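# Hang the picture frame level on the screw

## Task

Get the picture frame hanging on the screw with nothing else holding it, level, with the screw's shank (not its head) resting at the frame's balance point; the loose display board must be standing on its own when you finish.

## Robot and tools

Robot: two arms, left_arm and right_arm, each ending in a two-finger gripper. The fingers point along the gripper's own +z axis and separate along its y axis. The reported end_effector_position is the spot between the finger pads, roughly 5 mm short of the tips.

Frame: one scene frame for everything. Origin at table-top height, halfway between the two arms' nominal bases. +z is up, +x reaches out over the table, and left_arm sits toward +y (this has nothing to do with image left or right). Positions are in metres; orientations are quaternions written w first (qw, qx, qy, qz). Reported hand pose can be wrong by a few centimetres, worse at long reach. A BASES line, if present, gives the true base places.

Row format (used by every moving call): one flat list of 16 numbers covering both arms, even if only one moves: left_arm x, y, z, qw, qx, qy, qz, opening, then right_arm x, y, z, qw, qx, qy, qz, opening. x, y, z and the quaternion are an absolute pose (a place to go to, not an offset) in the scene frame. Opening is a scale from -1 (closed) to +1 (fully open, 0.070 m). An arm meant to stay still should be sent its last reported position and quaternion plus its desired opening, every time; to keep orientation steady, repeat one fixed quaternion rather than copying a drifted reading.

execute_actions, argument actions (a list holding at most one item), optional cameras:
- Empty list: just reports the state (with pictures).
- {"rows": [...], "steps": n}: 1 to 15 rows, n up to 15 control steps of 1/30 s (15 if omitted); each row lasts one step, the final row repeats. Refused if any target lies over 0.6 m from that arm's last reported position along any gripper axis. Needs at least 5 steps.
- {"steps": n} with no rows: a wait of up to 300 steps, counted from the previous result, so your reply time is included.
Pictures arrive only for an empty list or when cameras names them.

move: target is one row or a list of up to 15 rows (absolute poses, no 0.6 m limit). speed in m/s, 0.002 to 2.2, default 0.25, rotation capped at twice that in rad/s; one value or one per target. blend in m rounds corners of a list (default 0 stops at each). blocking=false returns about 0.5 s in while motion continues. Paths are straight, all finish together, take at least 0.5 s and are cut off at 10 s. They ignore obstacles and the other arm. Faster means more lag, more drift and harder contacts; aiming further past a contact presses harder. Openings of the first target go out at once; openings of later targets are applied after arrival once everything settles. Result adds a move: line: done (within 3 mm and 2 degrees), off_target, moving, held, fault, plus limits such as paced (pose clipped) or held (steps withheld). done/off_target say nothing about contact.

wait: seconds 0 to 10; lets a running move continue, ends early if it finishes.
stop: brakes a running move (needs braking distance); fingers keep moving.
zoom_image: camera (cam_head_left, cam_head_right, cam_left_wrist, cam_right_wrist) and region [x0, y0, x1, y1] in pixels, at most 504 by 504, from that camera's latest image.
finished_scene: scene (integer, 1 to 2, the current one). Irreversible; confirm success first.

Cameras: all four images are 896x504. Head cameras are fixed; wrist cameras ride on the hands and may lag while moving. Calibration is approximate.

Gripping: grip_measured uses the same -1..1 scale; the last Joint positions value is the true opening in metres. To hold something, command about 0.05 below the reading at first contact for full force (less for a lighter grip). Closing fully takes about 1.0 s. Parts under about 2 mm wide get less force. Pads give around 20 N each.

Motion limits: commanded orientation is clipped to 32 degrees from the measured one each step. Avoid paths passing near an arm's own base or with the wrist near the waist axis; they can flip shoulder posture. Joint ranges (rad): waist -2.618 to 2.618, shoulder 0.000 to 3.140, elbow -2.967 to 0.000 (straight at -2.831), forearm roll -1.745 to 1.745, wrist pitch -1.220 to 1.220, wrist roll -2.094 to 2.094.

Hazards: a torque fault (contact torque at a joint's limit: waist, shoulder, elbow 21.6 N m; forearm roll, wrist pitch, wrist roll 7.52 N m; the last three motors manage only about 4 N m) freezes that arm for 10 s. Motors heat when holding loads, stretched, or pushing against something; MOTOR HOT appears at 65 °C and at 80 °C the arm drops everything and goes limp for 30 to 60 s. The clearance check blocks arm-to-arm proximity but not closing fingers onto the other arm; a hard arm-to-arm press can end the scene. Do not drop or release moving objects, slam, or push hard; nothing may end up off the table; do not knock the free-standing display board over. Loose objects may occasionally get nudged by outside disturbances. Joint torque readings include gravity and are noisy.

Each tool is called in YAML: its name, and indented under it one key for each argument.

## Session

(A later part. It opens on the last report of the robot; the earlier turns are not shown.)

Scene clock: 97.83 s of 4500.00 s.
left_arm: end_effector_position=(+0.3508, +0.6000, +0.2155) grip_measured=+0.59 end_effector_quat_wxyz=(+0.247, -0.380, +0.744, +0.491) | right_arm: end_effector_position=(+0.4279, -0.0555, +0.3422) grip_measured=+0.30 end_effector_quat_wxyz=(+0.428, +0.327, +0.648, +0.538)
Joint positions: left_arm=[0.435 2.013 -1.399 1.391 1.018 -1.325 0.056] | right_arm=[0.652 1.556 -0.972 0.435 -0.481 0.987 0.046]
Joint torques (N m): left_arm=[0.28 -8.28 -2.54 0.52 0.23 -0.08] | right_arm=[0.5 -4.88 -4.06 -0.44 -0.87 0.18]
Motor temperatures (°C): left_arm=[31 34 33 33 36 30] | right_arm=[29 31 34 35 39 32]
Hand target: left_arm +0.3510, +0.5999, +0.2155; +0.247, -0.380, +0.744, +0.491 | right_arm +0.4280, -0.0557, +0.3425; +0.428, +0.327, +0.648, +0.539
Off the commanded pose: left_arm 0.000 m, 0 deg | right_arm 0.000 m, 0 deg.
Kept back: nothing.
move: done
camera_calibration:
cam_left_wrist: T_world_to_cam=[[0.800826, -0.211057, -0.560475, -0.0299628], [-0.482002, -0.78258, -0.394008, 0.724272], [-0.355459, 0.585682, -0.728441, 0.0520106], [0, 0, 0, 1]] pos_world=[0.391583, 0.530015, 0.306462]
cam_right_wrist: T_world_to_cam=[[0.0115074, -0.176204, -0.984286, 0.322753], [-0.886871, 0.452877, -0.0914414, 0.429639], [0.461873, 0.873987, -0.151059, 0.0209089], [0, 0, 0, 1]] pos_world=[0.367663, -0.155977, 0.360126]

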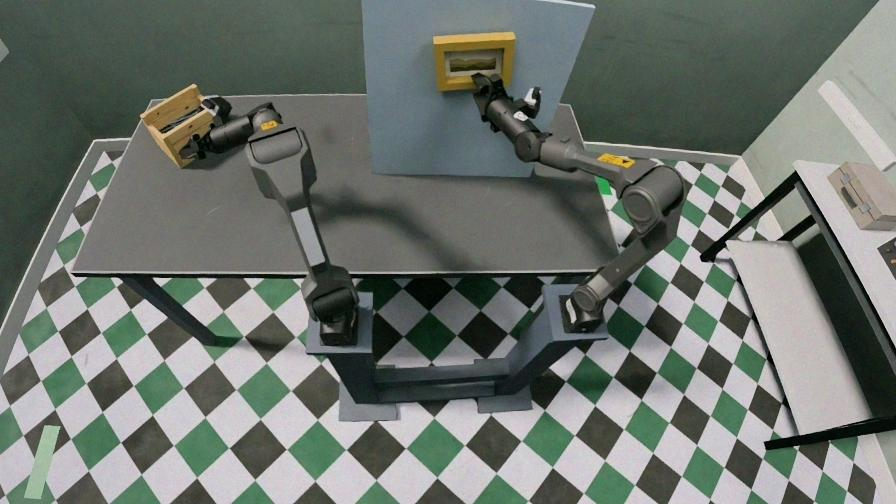

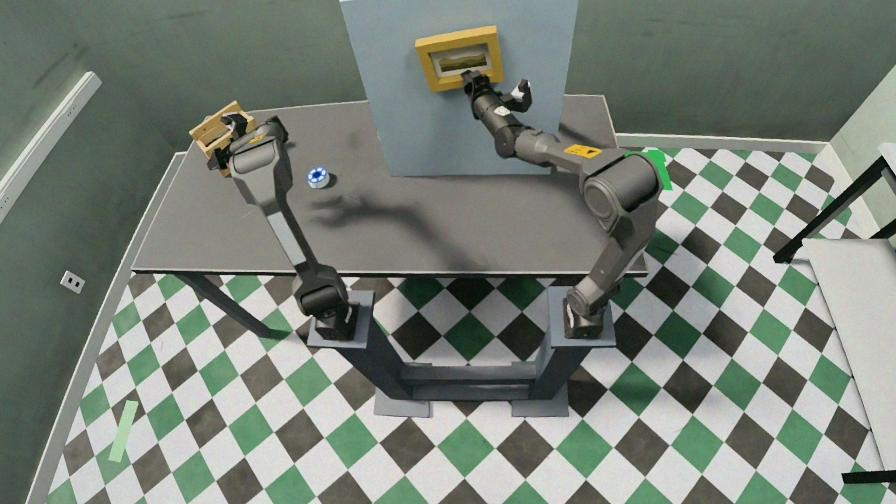

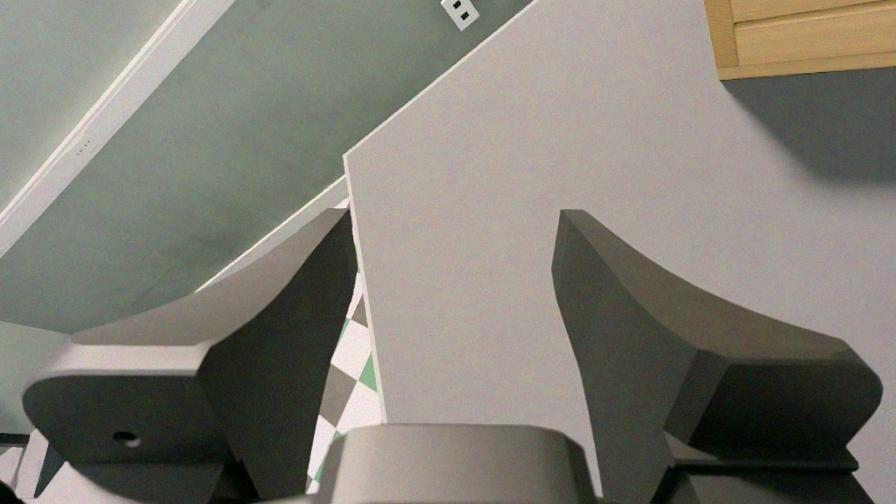

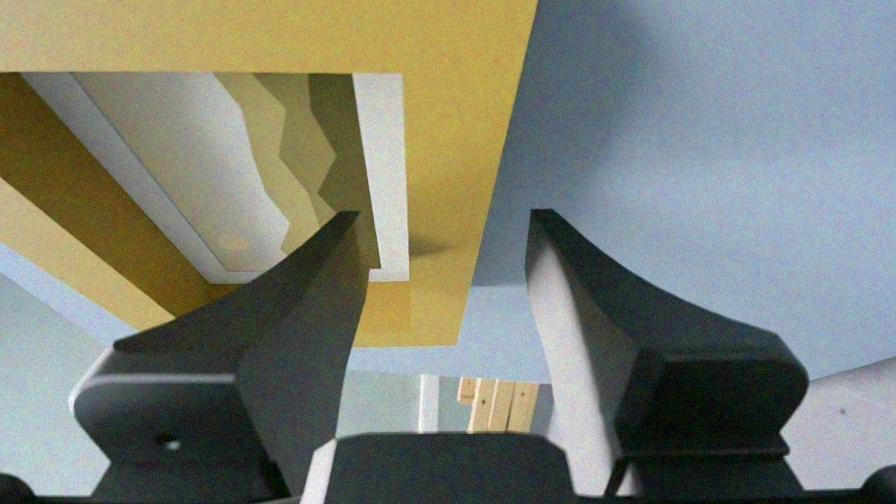

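move:
  target:
    - [0.351,0.5999,0.2155,0.247,-0.38,0.744,0.491,0.59,0.428,-0.0486,0.341,0.4165,0.3421,0.6284,0.5607,0.3]
    - [0.351,0.5999,0.2155,0.247,-0.38,0.744,0.491,0.59,0.428,-0.0486,0.341,0.4165,0.3421,0.6284,0.5607,-0.49]
    - [0.351,0.5999,0.2155,0.247,-0.38,0.744,0.491,0.59,0.428,-0.0343,0.3415,0.3916,0.3703,0.5878,0.6032,-0.49]
    - [0.351,0.5999,0.2155,0.247,-0.38,0.744,0.491,0.59,0.428,-0.0129,0.3445,0.3508,0.4092,0.5216,0.6613,-0.49]
  speed: 0.04
  cameras: ["cam_right_wrist"]

move:
  target: [0.351,0.5999,0.2155,0.247,-0.38,0.744,0.491,0.59,0.428,-0.0129,0.3445,0.3508,0.4092,0.5216,0.6613,-0.35]
  speed: 0.03
  cameras: ["cam_right_wrist"]

move:
  target: [0.351,0.5999,0.2155,0.247,-0.38,0.744,0.491,0.59,0.428,-0.0129,0.3445,0.3508,0.4092,0.5216,0.6613,0.3]
  speed: 0.03
  cameras: ["cam_right_wrist"]

Scene clock: 105.13 s of 4500.00 s.
left_arm: end_effector_position=(+0.3508, +0.6000, +0.2155) grip_measured=+0.59 end_effector_quat_wxyz=(+0.247, -0.380, +0.744, +0.491) | right_arm: end_effector_position=(+0.4280, -0.0132, +0.3450) grip_measured=-0.45 end_effector_quat_wxyz=(+0.351, +0.409, +0.521, +0.662)
Joint positions: left_arm=[0.435 2.013 -1.399 1.391 1.018 -1.325 0.056] | right_arm=[0.778 1.712 -1.004 0.471 -0.808 1.367 0.019]
Joint torques (N m): left_arm=[0.31 -8.31 -2.57 0.54 0.28 -0.1] | right_arm=[0.19 -1.93 -3.35 -0.03 0.41 0.21]
Motor temperatures (°C): left_arm=[31 34 33 33 36 30] | right_arm=[29 31 34 34 39 32]
Hand target: left_arm +0.3510, +0.5999, +0.2155; +0.247, -0.380, +0.744, +0.491 | right_arm +0.4280, -0.0129, +0.3445; +0.351, +0.409, +0.522, +0.661
Off the commanded pose: left_arm 0.000 m, 0 deg | right_arm 0.001 m, 0 deg.
Kept back: nothing.
move: done
camera_calibration:
cam_right_wrist: T_world_to_cam=[[0.0132449, 0.241151, -0.970397, 0.332985], [-0.886296, 0.452136, 0.100262, 0.344496], [0.462929, 0.858731, 0.21972, -0.144194], [0, 0, 0, 1]] pos_world=[0.367667, -0.112235, 0.32027]
Images, in order (width x height): cam_right_wrist 896x504.

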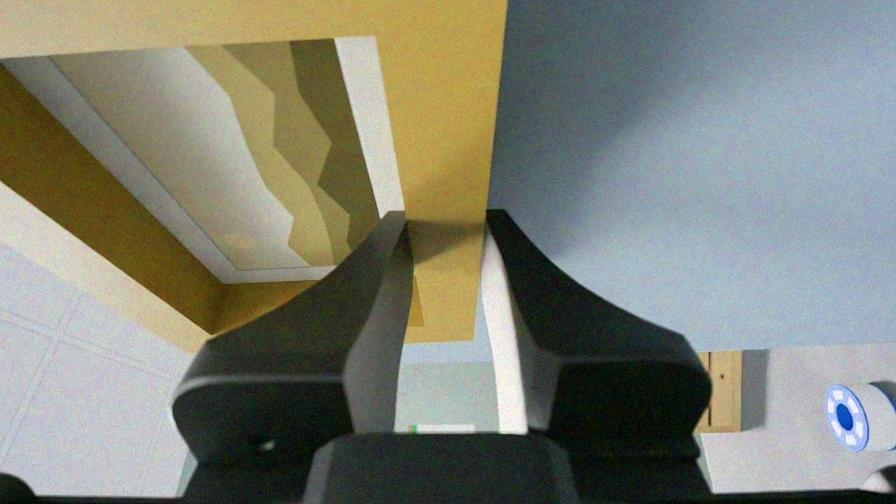

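Scene clock: 105.63 s of 4500.00 s.
left_arm: end_effector_position=(+0.3508, +0.6000, +0.2155) grip_measured=+0.59 end_effector_quat_wxyz=(+0.247, -0.380, +0.744, +0.491) | right_arm: end_effector_position=(+0.4282, -0.0128, +0.3436) grip_measured=-0.35 end_effector_quat_wxyz=(+0.350, +0.410, +0.522, +0.661)
Joint positions: left_arm=[0.435 2.013 -1.399 1.391 1.018 -1.325 0.056] | right_arm=[0.778 1.713 -1.004 0.471 -0.805 1.367 0.023]
Joint torques (N m): left_arm=[0.35 -8.3 -2.59 0.51 0.28 -0.07] | right_arm=[-0.04 -5.54 -2.84 -0.28 -0.23 -0.06]
Motor temperatures (°C): left_arm=[31 34 33 33 36 30] | right_arm=[29 31 34 34 39 32]
Hand target: left_arm +0.3510, +0.5999, +0.2155; +0.247, -0.380, +0.744, +0.491 | right_arm +0.4280, -0.0129, +0.3445; +0.351, +0.409, +0.522, +0.661
Off the commanded pose: left_arm 0.000 m, 0 deg | right_arm 0.001 m, 0 deg.
Kept back: nothing.
move: done
camera_calibration:
cam_right_wrist: T_world_to_cam=[[0.00974321, 0.238937, -0.970986, 0.333231], [-0.886393, 0.45151, 0.102211, 0.343925], [0.462832, 0.859679, 0.216191, -0.143162], [0, 0, 0, 1]] pos_world=[0.367866, -0.111833, 0.31936]
Images, in order (width x height): cam_right_wrist 896x504.

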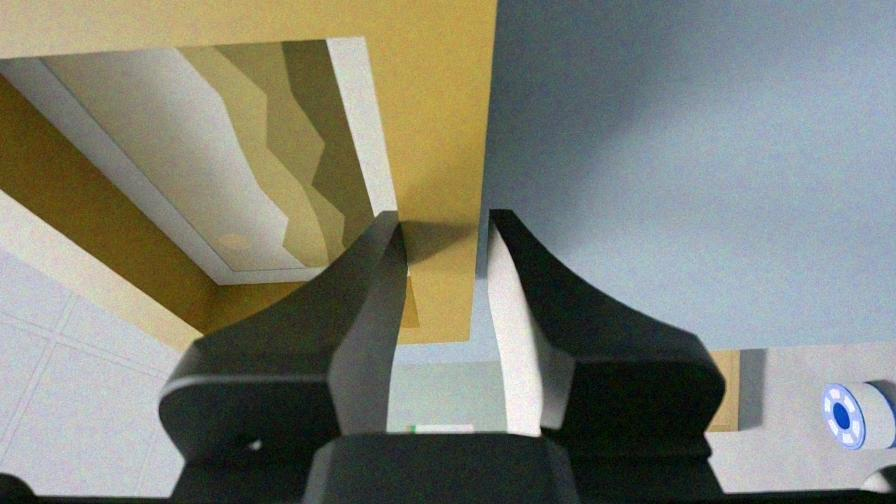

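Scene clock: 106.17 s of 4500.00 s.
left_arm: end_effector_position=(+0.3508, +0.6000, +0.2155) grip_measured=+0.59 end_effector_quat_wxyz=(+0.247, -0.380, +0.744, +0.491) | right_arm: end_effector_position=(+0.4281, -0.0129, +0.3434) grip_measured=+0.30 end_effector_quat_wxyz=(+0.351, +0.410, +0.522, +0.661)
Joint positions: left_arm=[0.435 2.013 -1.399 1.391 1.018 -1.325 0.056] | right_arm=[0.778 1.713 -1.003 0.471 -0.806 1.367 0.046]
Joint torques (N m): left_arm=[0.48 -8.27 -2.53 0.53 0.28 -0.07] | right_arm=[-0.33 -7.64 -4.26 -0.53 -0.87 -0.21]
Motor temperatures (°C): left_arm=[31 34 33 33 36 30] | right_arm=[29 31 34 34 39 32]
Hand target: left_arm +0.3510, +0.5999, +0.2155; +0.247, -0.380, +0.744, +0.491 | right_arm +0.4280, -0.0129, +0.3445; +0.351, +0.409, +0.522, +0.661
Off the commanded pose: left_arm 0.000 m, 0 deg | right_arm 0.001 m, 0 deg.
Kept back: nothing.
move: done
camera_calibration:
cam_right_wrist: T_world_to_cam=[[0.00973539, 0.238639, -0.97106, 0.333078], [-0.886274, 0.45176, 0.102135, 0.343957], [0.463059, 0.85963, 0.215897, -0.142897], [0, 0, 0, 1]] pos_world=[0.367767, -0.112033, 0.319159]
Images, in order (width x height): cam_right_wrist 896x504.

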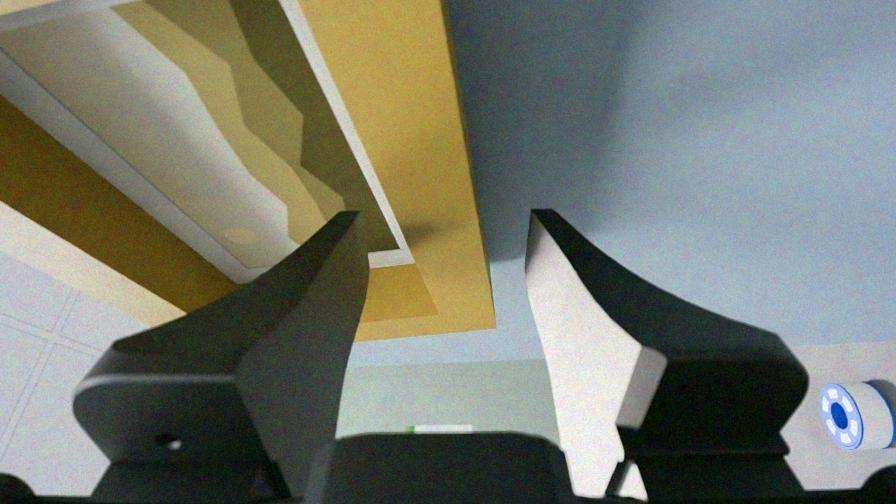

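move:
  target: [0.351,0.5999,0.2155,0.247,-0.38,0.744,0.491,0.59,0.428,-0.0248,0.342,0.3741,0.388,0.5593,0.6298,0.3]
  speed: 0.05
  cameras: ["cam_right_wrist"]

Scene clock: 108.13 s of 4500.00 s.
left_arm: end_effector_position=(+0.3508, +0.6000, +0.2155) grip_measured=+0.59 end_effector_quat_wxyz=(+0.247, -0.380, +0.744, +0.491) | right_arm: end_effector_position=(+0.4279, -0.0247, +0.3421) grip_measured=+0.30 end_effector_quat_wxyz=(+0.374, +0.388, +0.559, +0.630)
Joint positions: left_arm=[0.435 2.013 -1.399 1.391 1.018 -1.325 0.056] | right_arm=[0.742 1.667 -0.982 0.444 -0.725 1.278 0.046]
Joint torques (N m): left_arm=[0.5 -8.27 -2.58 0.53 0.29 -0.06] | right_arm=[-0.04 -6.94 -3.55 -0.45 -0.79 0.05]
Motor temperatures (°C): left_arm=[31 34 33 33 36 30] | right_arm=[29 31 34 34 39 32]
Hand target: left_arm +0.3510, +0.5999, +0.2155; +0.247, -0.380, +0.744, +0.491 | right_arm +0.4280, -0.0248, +0.3420; +0.374, +0.388, +0.559, +0.630
Off the commanded pose: left_arm 0.000 m, 0 deg | right_arm 0.000 m, 0 deg.
Kept back: nothing.
move: done
camera_calibration:
cam_right_wrist: T_world_to_cam=[[0.0118295, 0.125224, -0.992058, 0.337994], [-0.886639, 0.460017, 0.0474939, 0.368174], [0.462311, 0.879036, 0.11647, -0.0976091], [0, 0, 0, 1]] pos_world=[0.367565, -0.125889, 0.329193]
Images, in order (width x height): cam_right_wrist 896x504.

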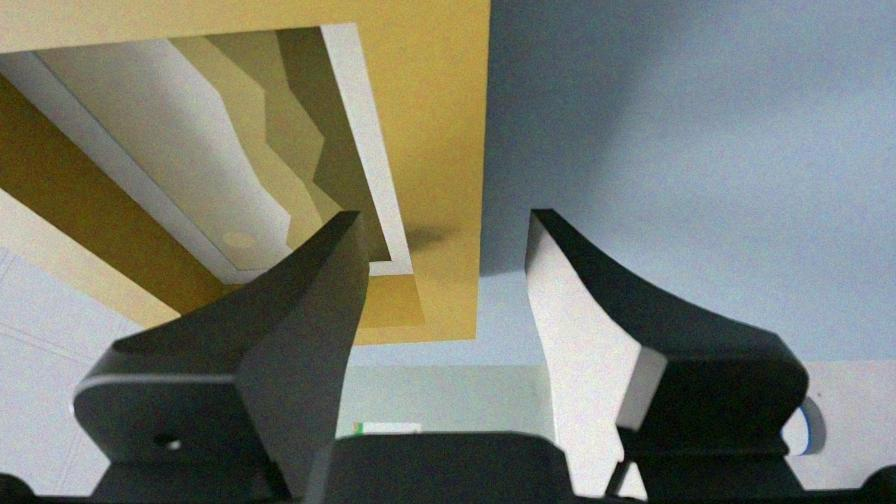

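move:
  target:
    - [0.351,0.5999,0.2155,0.247,-0.38,0.744,0.491,0.59,0.428,-0.0248,0.342,0.3741,0.388,0.5593,0.6298,0.29]
    - [0.351,0.5999,0.2155,0.247,-0.38,0.744,0.491,0.59,0.428,-0.0248,0.342,0.3741,0.388,0.5593,0.6298,-0.48]
    - [0.351,0.5999,0.2155,0.247,-0.38,0.744,0.491,0.59,0.428,-0.0343,0.3415,0.3916,0.3703,0.5878,0.6032,-0.48]
    - [0.351,0.5999,0.2155,0.247,-0.38,0.744,0.491,0.59,0.428,-0.0343,0.3415,0.3916,0.3703,0.5878,0.6032,-0.37]
  speed: 0.04
  cameras: ["cam_right_wrist"]

move:
  target: [0.351,0.5999,0.2155,0.247,-0.38,0.744,0.491,0.59,0.428,-0.0343,0.342,0.3916,0.3703,0.5878,0.6032,0.3]
  speed: 0.03
  cameras: ["cam_right_wrist"]

Scene clock: 111.70 s of 4500.00 s.
left_arm: end_effector_position=(+0.3508, +0.6000, +0.2155) grip_measured=+0.59 end_effector_quat_wxyz=(+0.247, -0.380, +0.744, +0.491) | right_arm: end_effector_position=(+0.4279, -0.0345, +0.3407) grip_measured=-0.37 end_effector_quat_wxyz=(+0.391, +0.371, +0.589, +0.603)
Joint positions: left_arm=[0.435 2.013 -1.399 1.391 1.018 -1.325 0.056] | right_arm=[0.712 1.631 -0.97 0.43 -0.652 1.199 0.022]
Joint torques (N m): left_arm=[0.52 -8.46 -2.68 0.53 0.29 -0.09] | right_arm=[0.43 -4.95 -4.23 -0.4 -0.68 0.2]
Motor temperatures (°C): left_arm=[31 34 33 33 36 30] | right_arm=[29 31 34 34 39 32]
Hand target: left_arm +0.3510, +0.5999, +0.2155; +0.247, -0.380, +0.744, +0.491 | right_arm +0.4280, -0.0343, +0.3415; +0.392, +0.370, +0.588, +0.603
Off the commanded pose: left_arm 0.000 m, 0 deg | right_arm 0.001 m, 0 deg.
Kept back: nothing.
move: done
camera_calibration:
cam_right_wrist: T_world_to_cam=[[0.0101897, 0.0317373, -0.999444, 0.337885], [-0.886485, 0.462723, 0.00565573, 0.387041], [0.462645, 0.885935, 0.0328496, -0.0603101], [0, 0, 0, 1]] pos_world=[0.367565, -0.136386, 0.33749]
Images, in order (width x height): cam_right_wrist 896x504.

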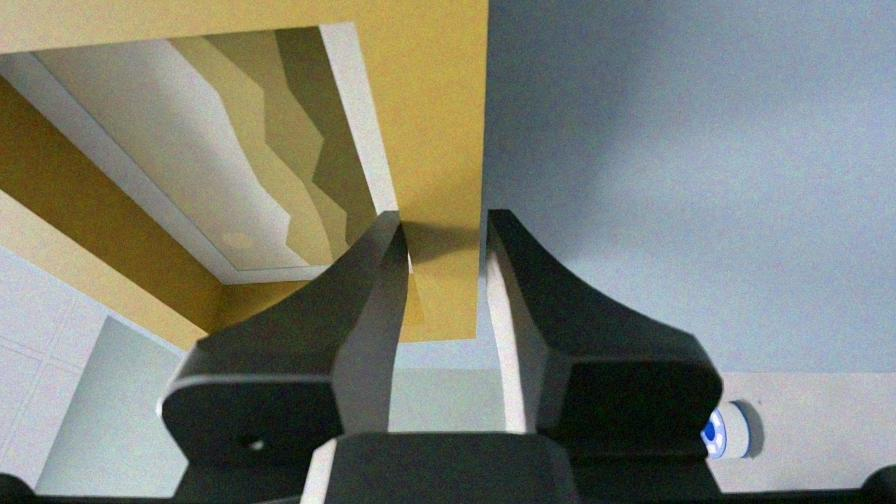

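Scene clock: 112.40 s of 4500.00 s.
left_arm: end_effector_position=(+0.3508, +0.6000, +0.2155) grip_measured=+0.59 end_effector_quat_wxyz=(+0.247, -0.380, +0.744, +0.491) | right_arm: end_effector_position=(+0.4280, -0.0343, +0.3414) grip_measured=+0.30 end_effector_quat_wxyz=(+0.392, +0.370, +0.588, +0.603)
Joint positions: left_arm=[0.435 2.013 -1.399 1.391 1.018 -1.325 0.056] | right_arm=[0.712 1.631 -0.972 0.43 -0.651 1.198 0.046]
Joint torques (N m): left_arm=[0.44 -8.43 -2.62 0.53 0.3 -0.1] | right_arm=[0.74 -7.17 -4.66 -0.29 -0.65 -0.22]
Motor temperatures (°C): left_arm=[31 34 33 33 36 30] | right_arm=[29 31 34 34 39 32]
Hand target: left_arm +0.3510, +0.5999, +0.2155; +0.247, -0.380, +0.744, +0.491 | right_arm +0.4280, -0.0343, +0.3420; +0.392, +0.370, +0.588, +0.603
Off the commanded pose: left_arm 0.000 m, 0 deg | right_arm 0.001 m, 0 deg.
Kept back: nothing.
move: done
camera_calibration:
cam_right_wrist: T_world_to_cam=[[0.0112089, 0.031724, -0.999434, 0.338101], [-0.886647, 0.462422, 0.00473417, 0.387409], [0.46231, 0.886092, 0.0333112, -0.0604759], [0, 0, 0, 1]] pos_world=[0.367664, -0.136285, 0.338091]
Images, in order (width x height): cam_right_wrist 896x504.

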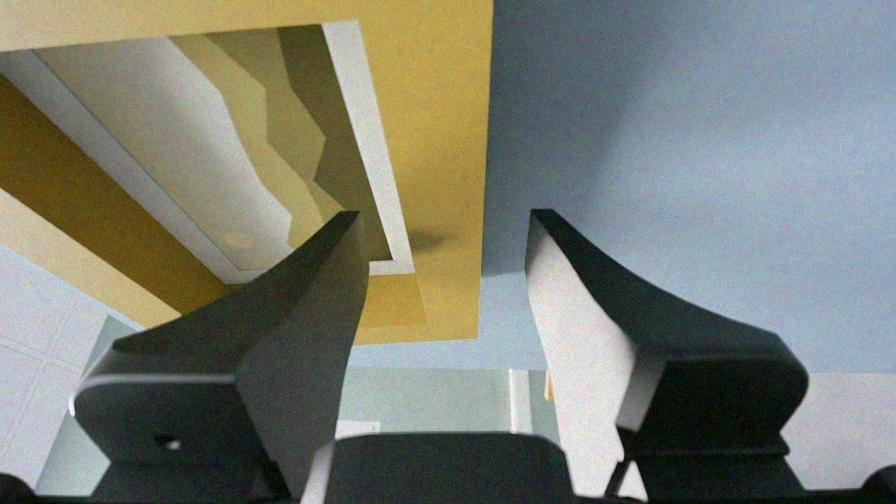

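move:
  target:
    - [0.351,0.5999,0.2155,0.247,-0.38,0.744,0.491,0.59,0.428,-0.0343,0.342,0.3916,0.3703,0.5878,0.6032,0.29]
    - [0.351,0.5999,0.2155,0.247,-0.38,0.744,0.491,0.59,0.428,-0.0343,0.342,0.3916,0.3703,0.5878,0.6032,-0.48]
    - [0.351,0.5999,0.2155,0.247,-0.38,0.744,0.491,0.59,0.428,-0.0316,0.3422,0.3867,0.3754,0.5798,0.6108,-0.48]
    - [0.351,0.5999,0.2155,0.247,-0.38,0.744,0.491,0.59,0.428,-0.0316,0.3422,0.3867,0.3754,0.5798,0.6108,-0.37]
  speed: 0.04
  cameras: []

move:
  target: [0.351,0.5999,0.2155,0.247,-0.38,0.744,0.491,0.59,0.428,-0.0316,0.3425,0.3867,0.3754,0.5798,0.6108,0.3]
  speed: 0.03
  cameras: ["cam_right_wrist"]

Scene clock: 115.80 s of 4500.00 s.
left_arm: end_effector_position=(+0.3508, +0.6000, +0.2155) grip_measured=+0.59 end_effector_quat_wxyz=(+0.247, -0.380, +0.744, +0.491) | right_arm: end_effector_position=(+0.4281, -0.0318, +0.3427) grip_measured=-0.37 end_effector_quat_wxyz=(+0.387, +0.376, +0.579, +0.611)
Joint positions: left_arm=[0.435 2.013 -1.399 1.391 1.018 -1.325 0.056] | right_arm=[0.721 1.64 -0.976 0.435 -0.672 1.221 0.022]
Joint torques (N m): left_arm=[0.52 -8.43 -2.64 0.51 0.3 -0.1] | right_arm=[-0.53 -5.96 -4.19 -0.49 -0.64 -0.04]
Motor temperatures (°C): left_arm=[31 34 33 33 36 30] | right_arm=[29 31 34 34 39 32]
Hand target: left_arm +0.3510, +0.5999, +0.2155; +0.247, -0.380, +0.744, +0.491 | right_arm +0.4280, -0.0316, +0.3422; +0.387, +0.375, +0.580, +0.611
Off the commanded pose: left_arm 0.000 m, 0 deg | right_arm 0.000 m, 0 deg.
Kept back: nothing.
move: done
No camera images: "cameras" was empty.

Scene clock: 116.50 s of 4500.00 s.
left_arm: end_effector_position=(+0.3508, +0.6000, +0.2155) grip_measured=+0.59 end_effector_quat_wxyz=(+0.247, -0.380, +0.744, +0.491) | right_arm: end_effector_position=(+0.4280, -0.0316, +0.3423) grip_measured=+0.30 end_effector_quat_wxyz=(+0.387, +0.376, +0.580, +0.611)
Joint positions: left_arm=[0.435 2.013 -1.399 1.391 1.018 -1.325 0.056] | right_arm=[0.721 1.64 -0.976 0.435 -0.67 1.22 0.046]
Joint torques (N m): left_arm=[0.23 -8.35 -2.64 0.53 0.31 -0.11] | right_arm=[-0.44 -7.19 -4.35 -0.3 -0.64 -0.21]
Motor temperatures (°C): left_arm=[31 34 33 33 36 30] | right_arm=[29 31 34 34 39 32]
Hand target: left_arm +0.3510, +0.5999, +0.2155; +0.247, -0.380, +0.744, +0.491 | right_arm +0.4280, -0.0316, +0.3425; +0.387, +0.375, +0.580, +0.611
Off the commanded pose: left_arm 0.000 m, 0 deg | right_arm 0.000 m, 0 deg.
Kept back: nothing.
move: done
camera_calibration:
cam_right_wrist: T_world_to_cam=[[0.011472, 0.0591452, -0.998183, 0.339245], [-0.886429, 0.462543, 0.0172194, 0.381863], [0.462722, 0.884622, 0.0577343, -0.0714533], [0, 0, 0, 1]] pos_world=[0.367666, -0.133484, 0.336179]
Images, in order (width x height): cam_right_wrist 896x504.

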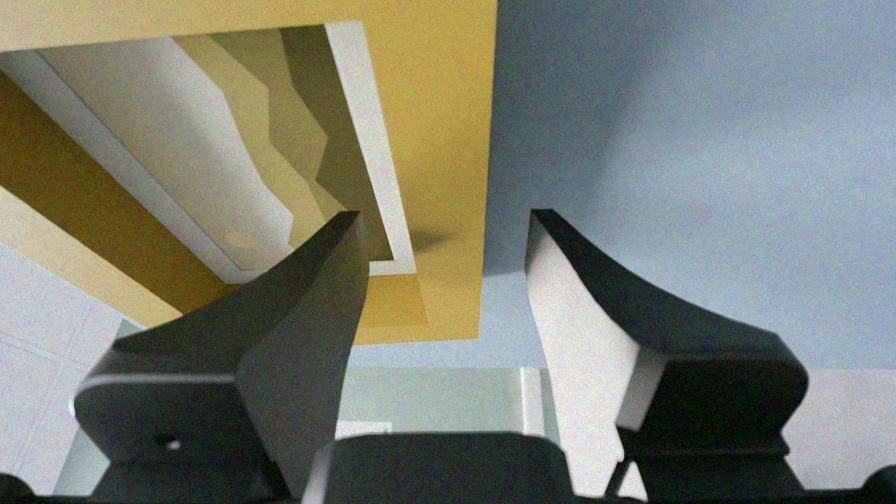

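move:
  target:
    - [0.351,0.5999,0.2155,0.247,-0.38,0.744,0.491,0.59,0.345,-0.0705,0.342,0.3867,0.3754,0.5798,0.6108,0.3]
    - [0.351,0.5999,0.2155,0.247,-0.38,0.744,0.491,0.59,0.31,-0.22,0.45,0.424,0.2,0.85,0.2,0.3]
    - [0.351,0.5999,0.2155,0.247,-0.38,0.744,0.491,0.59,0.36,-0.23,0.605,0.623,-0.026,0.779,0.055,-1]
    - [0.351,0.5999,0.2155,0.247,-0.38,0.744,0.491,0.59,0.43,-0.23,0.605,0.623,-0.026,0.779,0.055,-1]
  speed: [0.12,0.35,0.35,0.25]
  cameras: ["cam_head_left","cam_head_right","cam_right_wrist"]

zoom_image:
  camera: "cam_right_wrist"
  region: [130, 360, 210, 400]

zoom_image:
  camera: "cam_head_right"
  region: [340, 0, 580, 180]

zoom_image:
  camera: "cam_head_left"
  region: [360, 0, 600, 180]

Scene clock: 122.37 s of 4500.00 s.
left_arm: end_effector_position=(+0.3508, +0.6000, +0.2155) grip_measured=+0.59 end_effector_quat_wxyz=(+0.247, -0.380, +0.744, +0.491) | right_arm: end_effector_position=(+0.4298, -0.2300, +0.6051) grip_measured=-1.00 end_effector_quat_wxyz=(+0.623, -0.026, +0.780, +0.055)
Joint positions: left_arm=[0.435 2.013 -1.399 1.391 1.018 -1.325 0.056] | right_arm=[0.256 1.646 -2.409 -0.124 1.073 0.138 0]
Joint torques (N m): left_arm=[0.33 -8.26 -2.53 0.57 0.31 -0.1] | right_arm=[-0.04 -5.16 -3.11 -0.12 -0.91 -0.09]
Motor temperatures (°C): left_arm=[31 34 33 33 36 30] | right_arm=[29 31 34 34 39 32]
Hand target: left_arm +0.3510, +0.5999, +0.2155; +0.247, -0.380, +0.744, +0.491 | right_arm +0.4300, -0.2300, +0.6050; +0.623, -0.026, +0.780, +0.055
Off the commanded pose: left_arm 0.000 m, 0 deg | right_arm 0.000 m, 0 deg.
Kept back: nothing.
move: done
camera_calibration:
cam_right_wrist: T_world_to_cam=[[0.0906065, -0.991955, -0.0884077, -0.21303], [-0.77046, -0.0135717, -0.637344, 0.707435], [0.631017, 0.125862, -0.765491, 0.339352], [0, 0, 0, 1]] pos_world=[0.350215, -0.244427, 0.691817]
Images, in order (width x height): cam_head_left 896x504, cam_head_right 896x504, cam_right_wrist 896x504.

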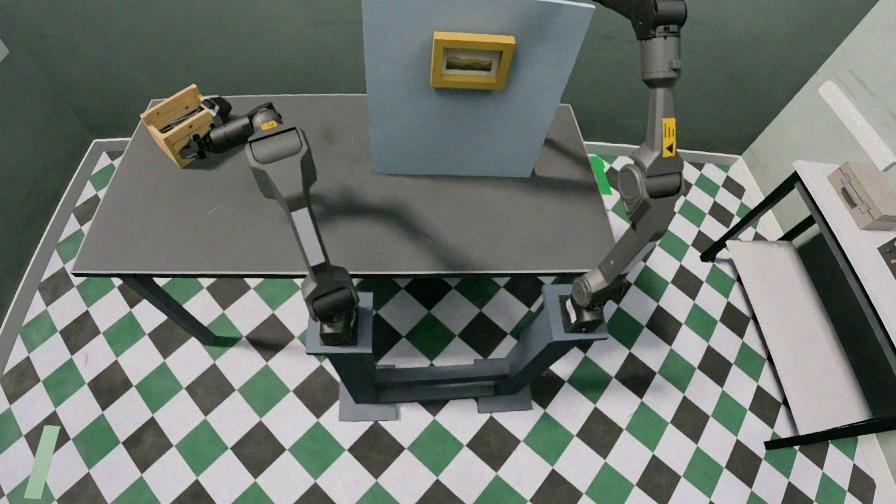

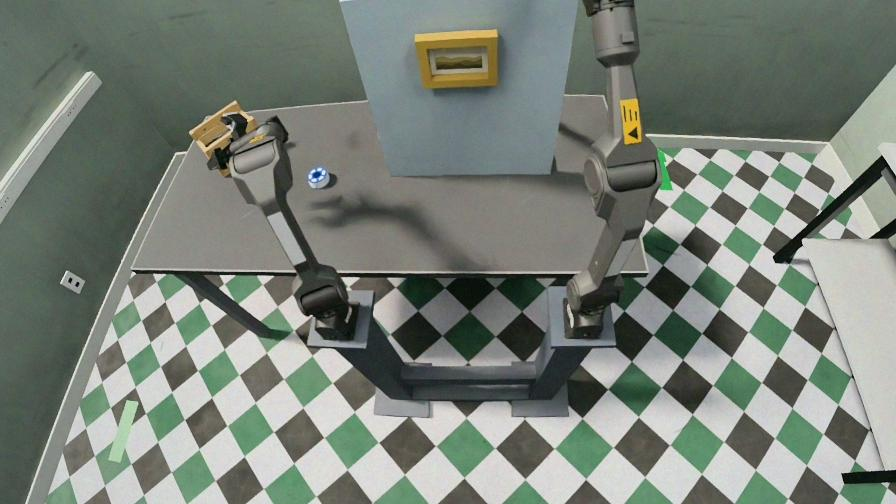

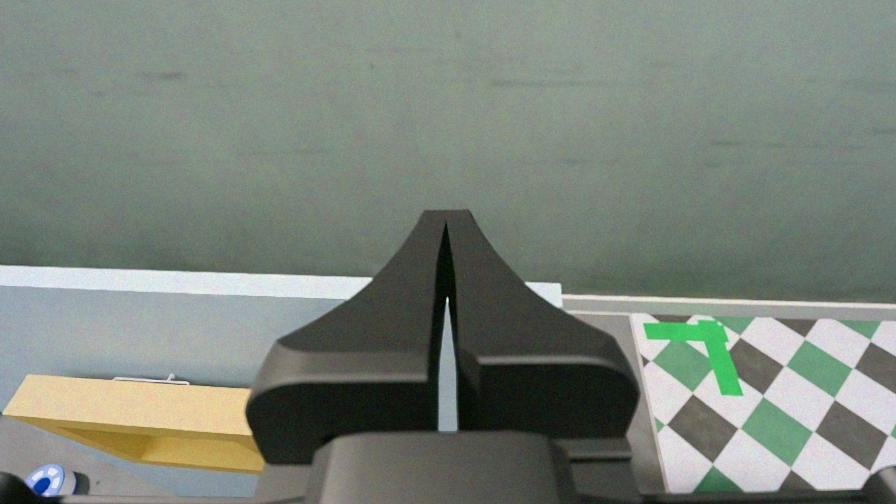

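Scaled by 6.300 from the camera's 896x504 image, which has a finer 1280x720 frame.

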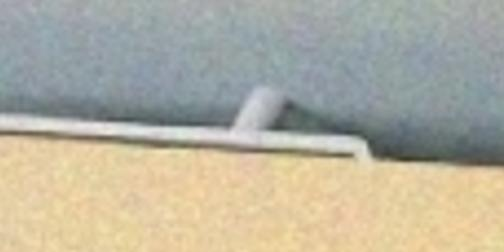

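Scaled by 2.100 from the camera's 896x504 image, which has a finer 1280x720 frame.

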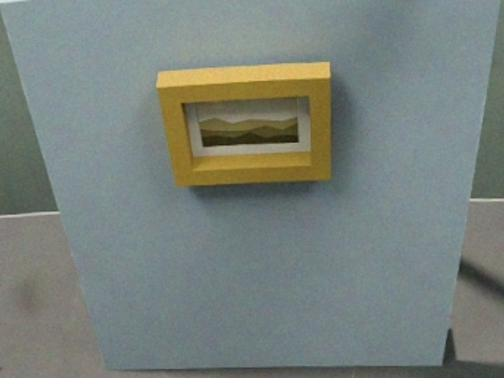

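Scaled by 2.100 from the camera's 896x504 image, which has a finer 1280x720 frame.

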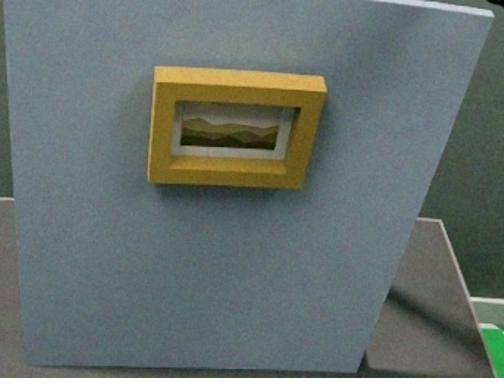

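finished_scene:
  scene: 1

The scene is finished: the task was done.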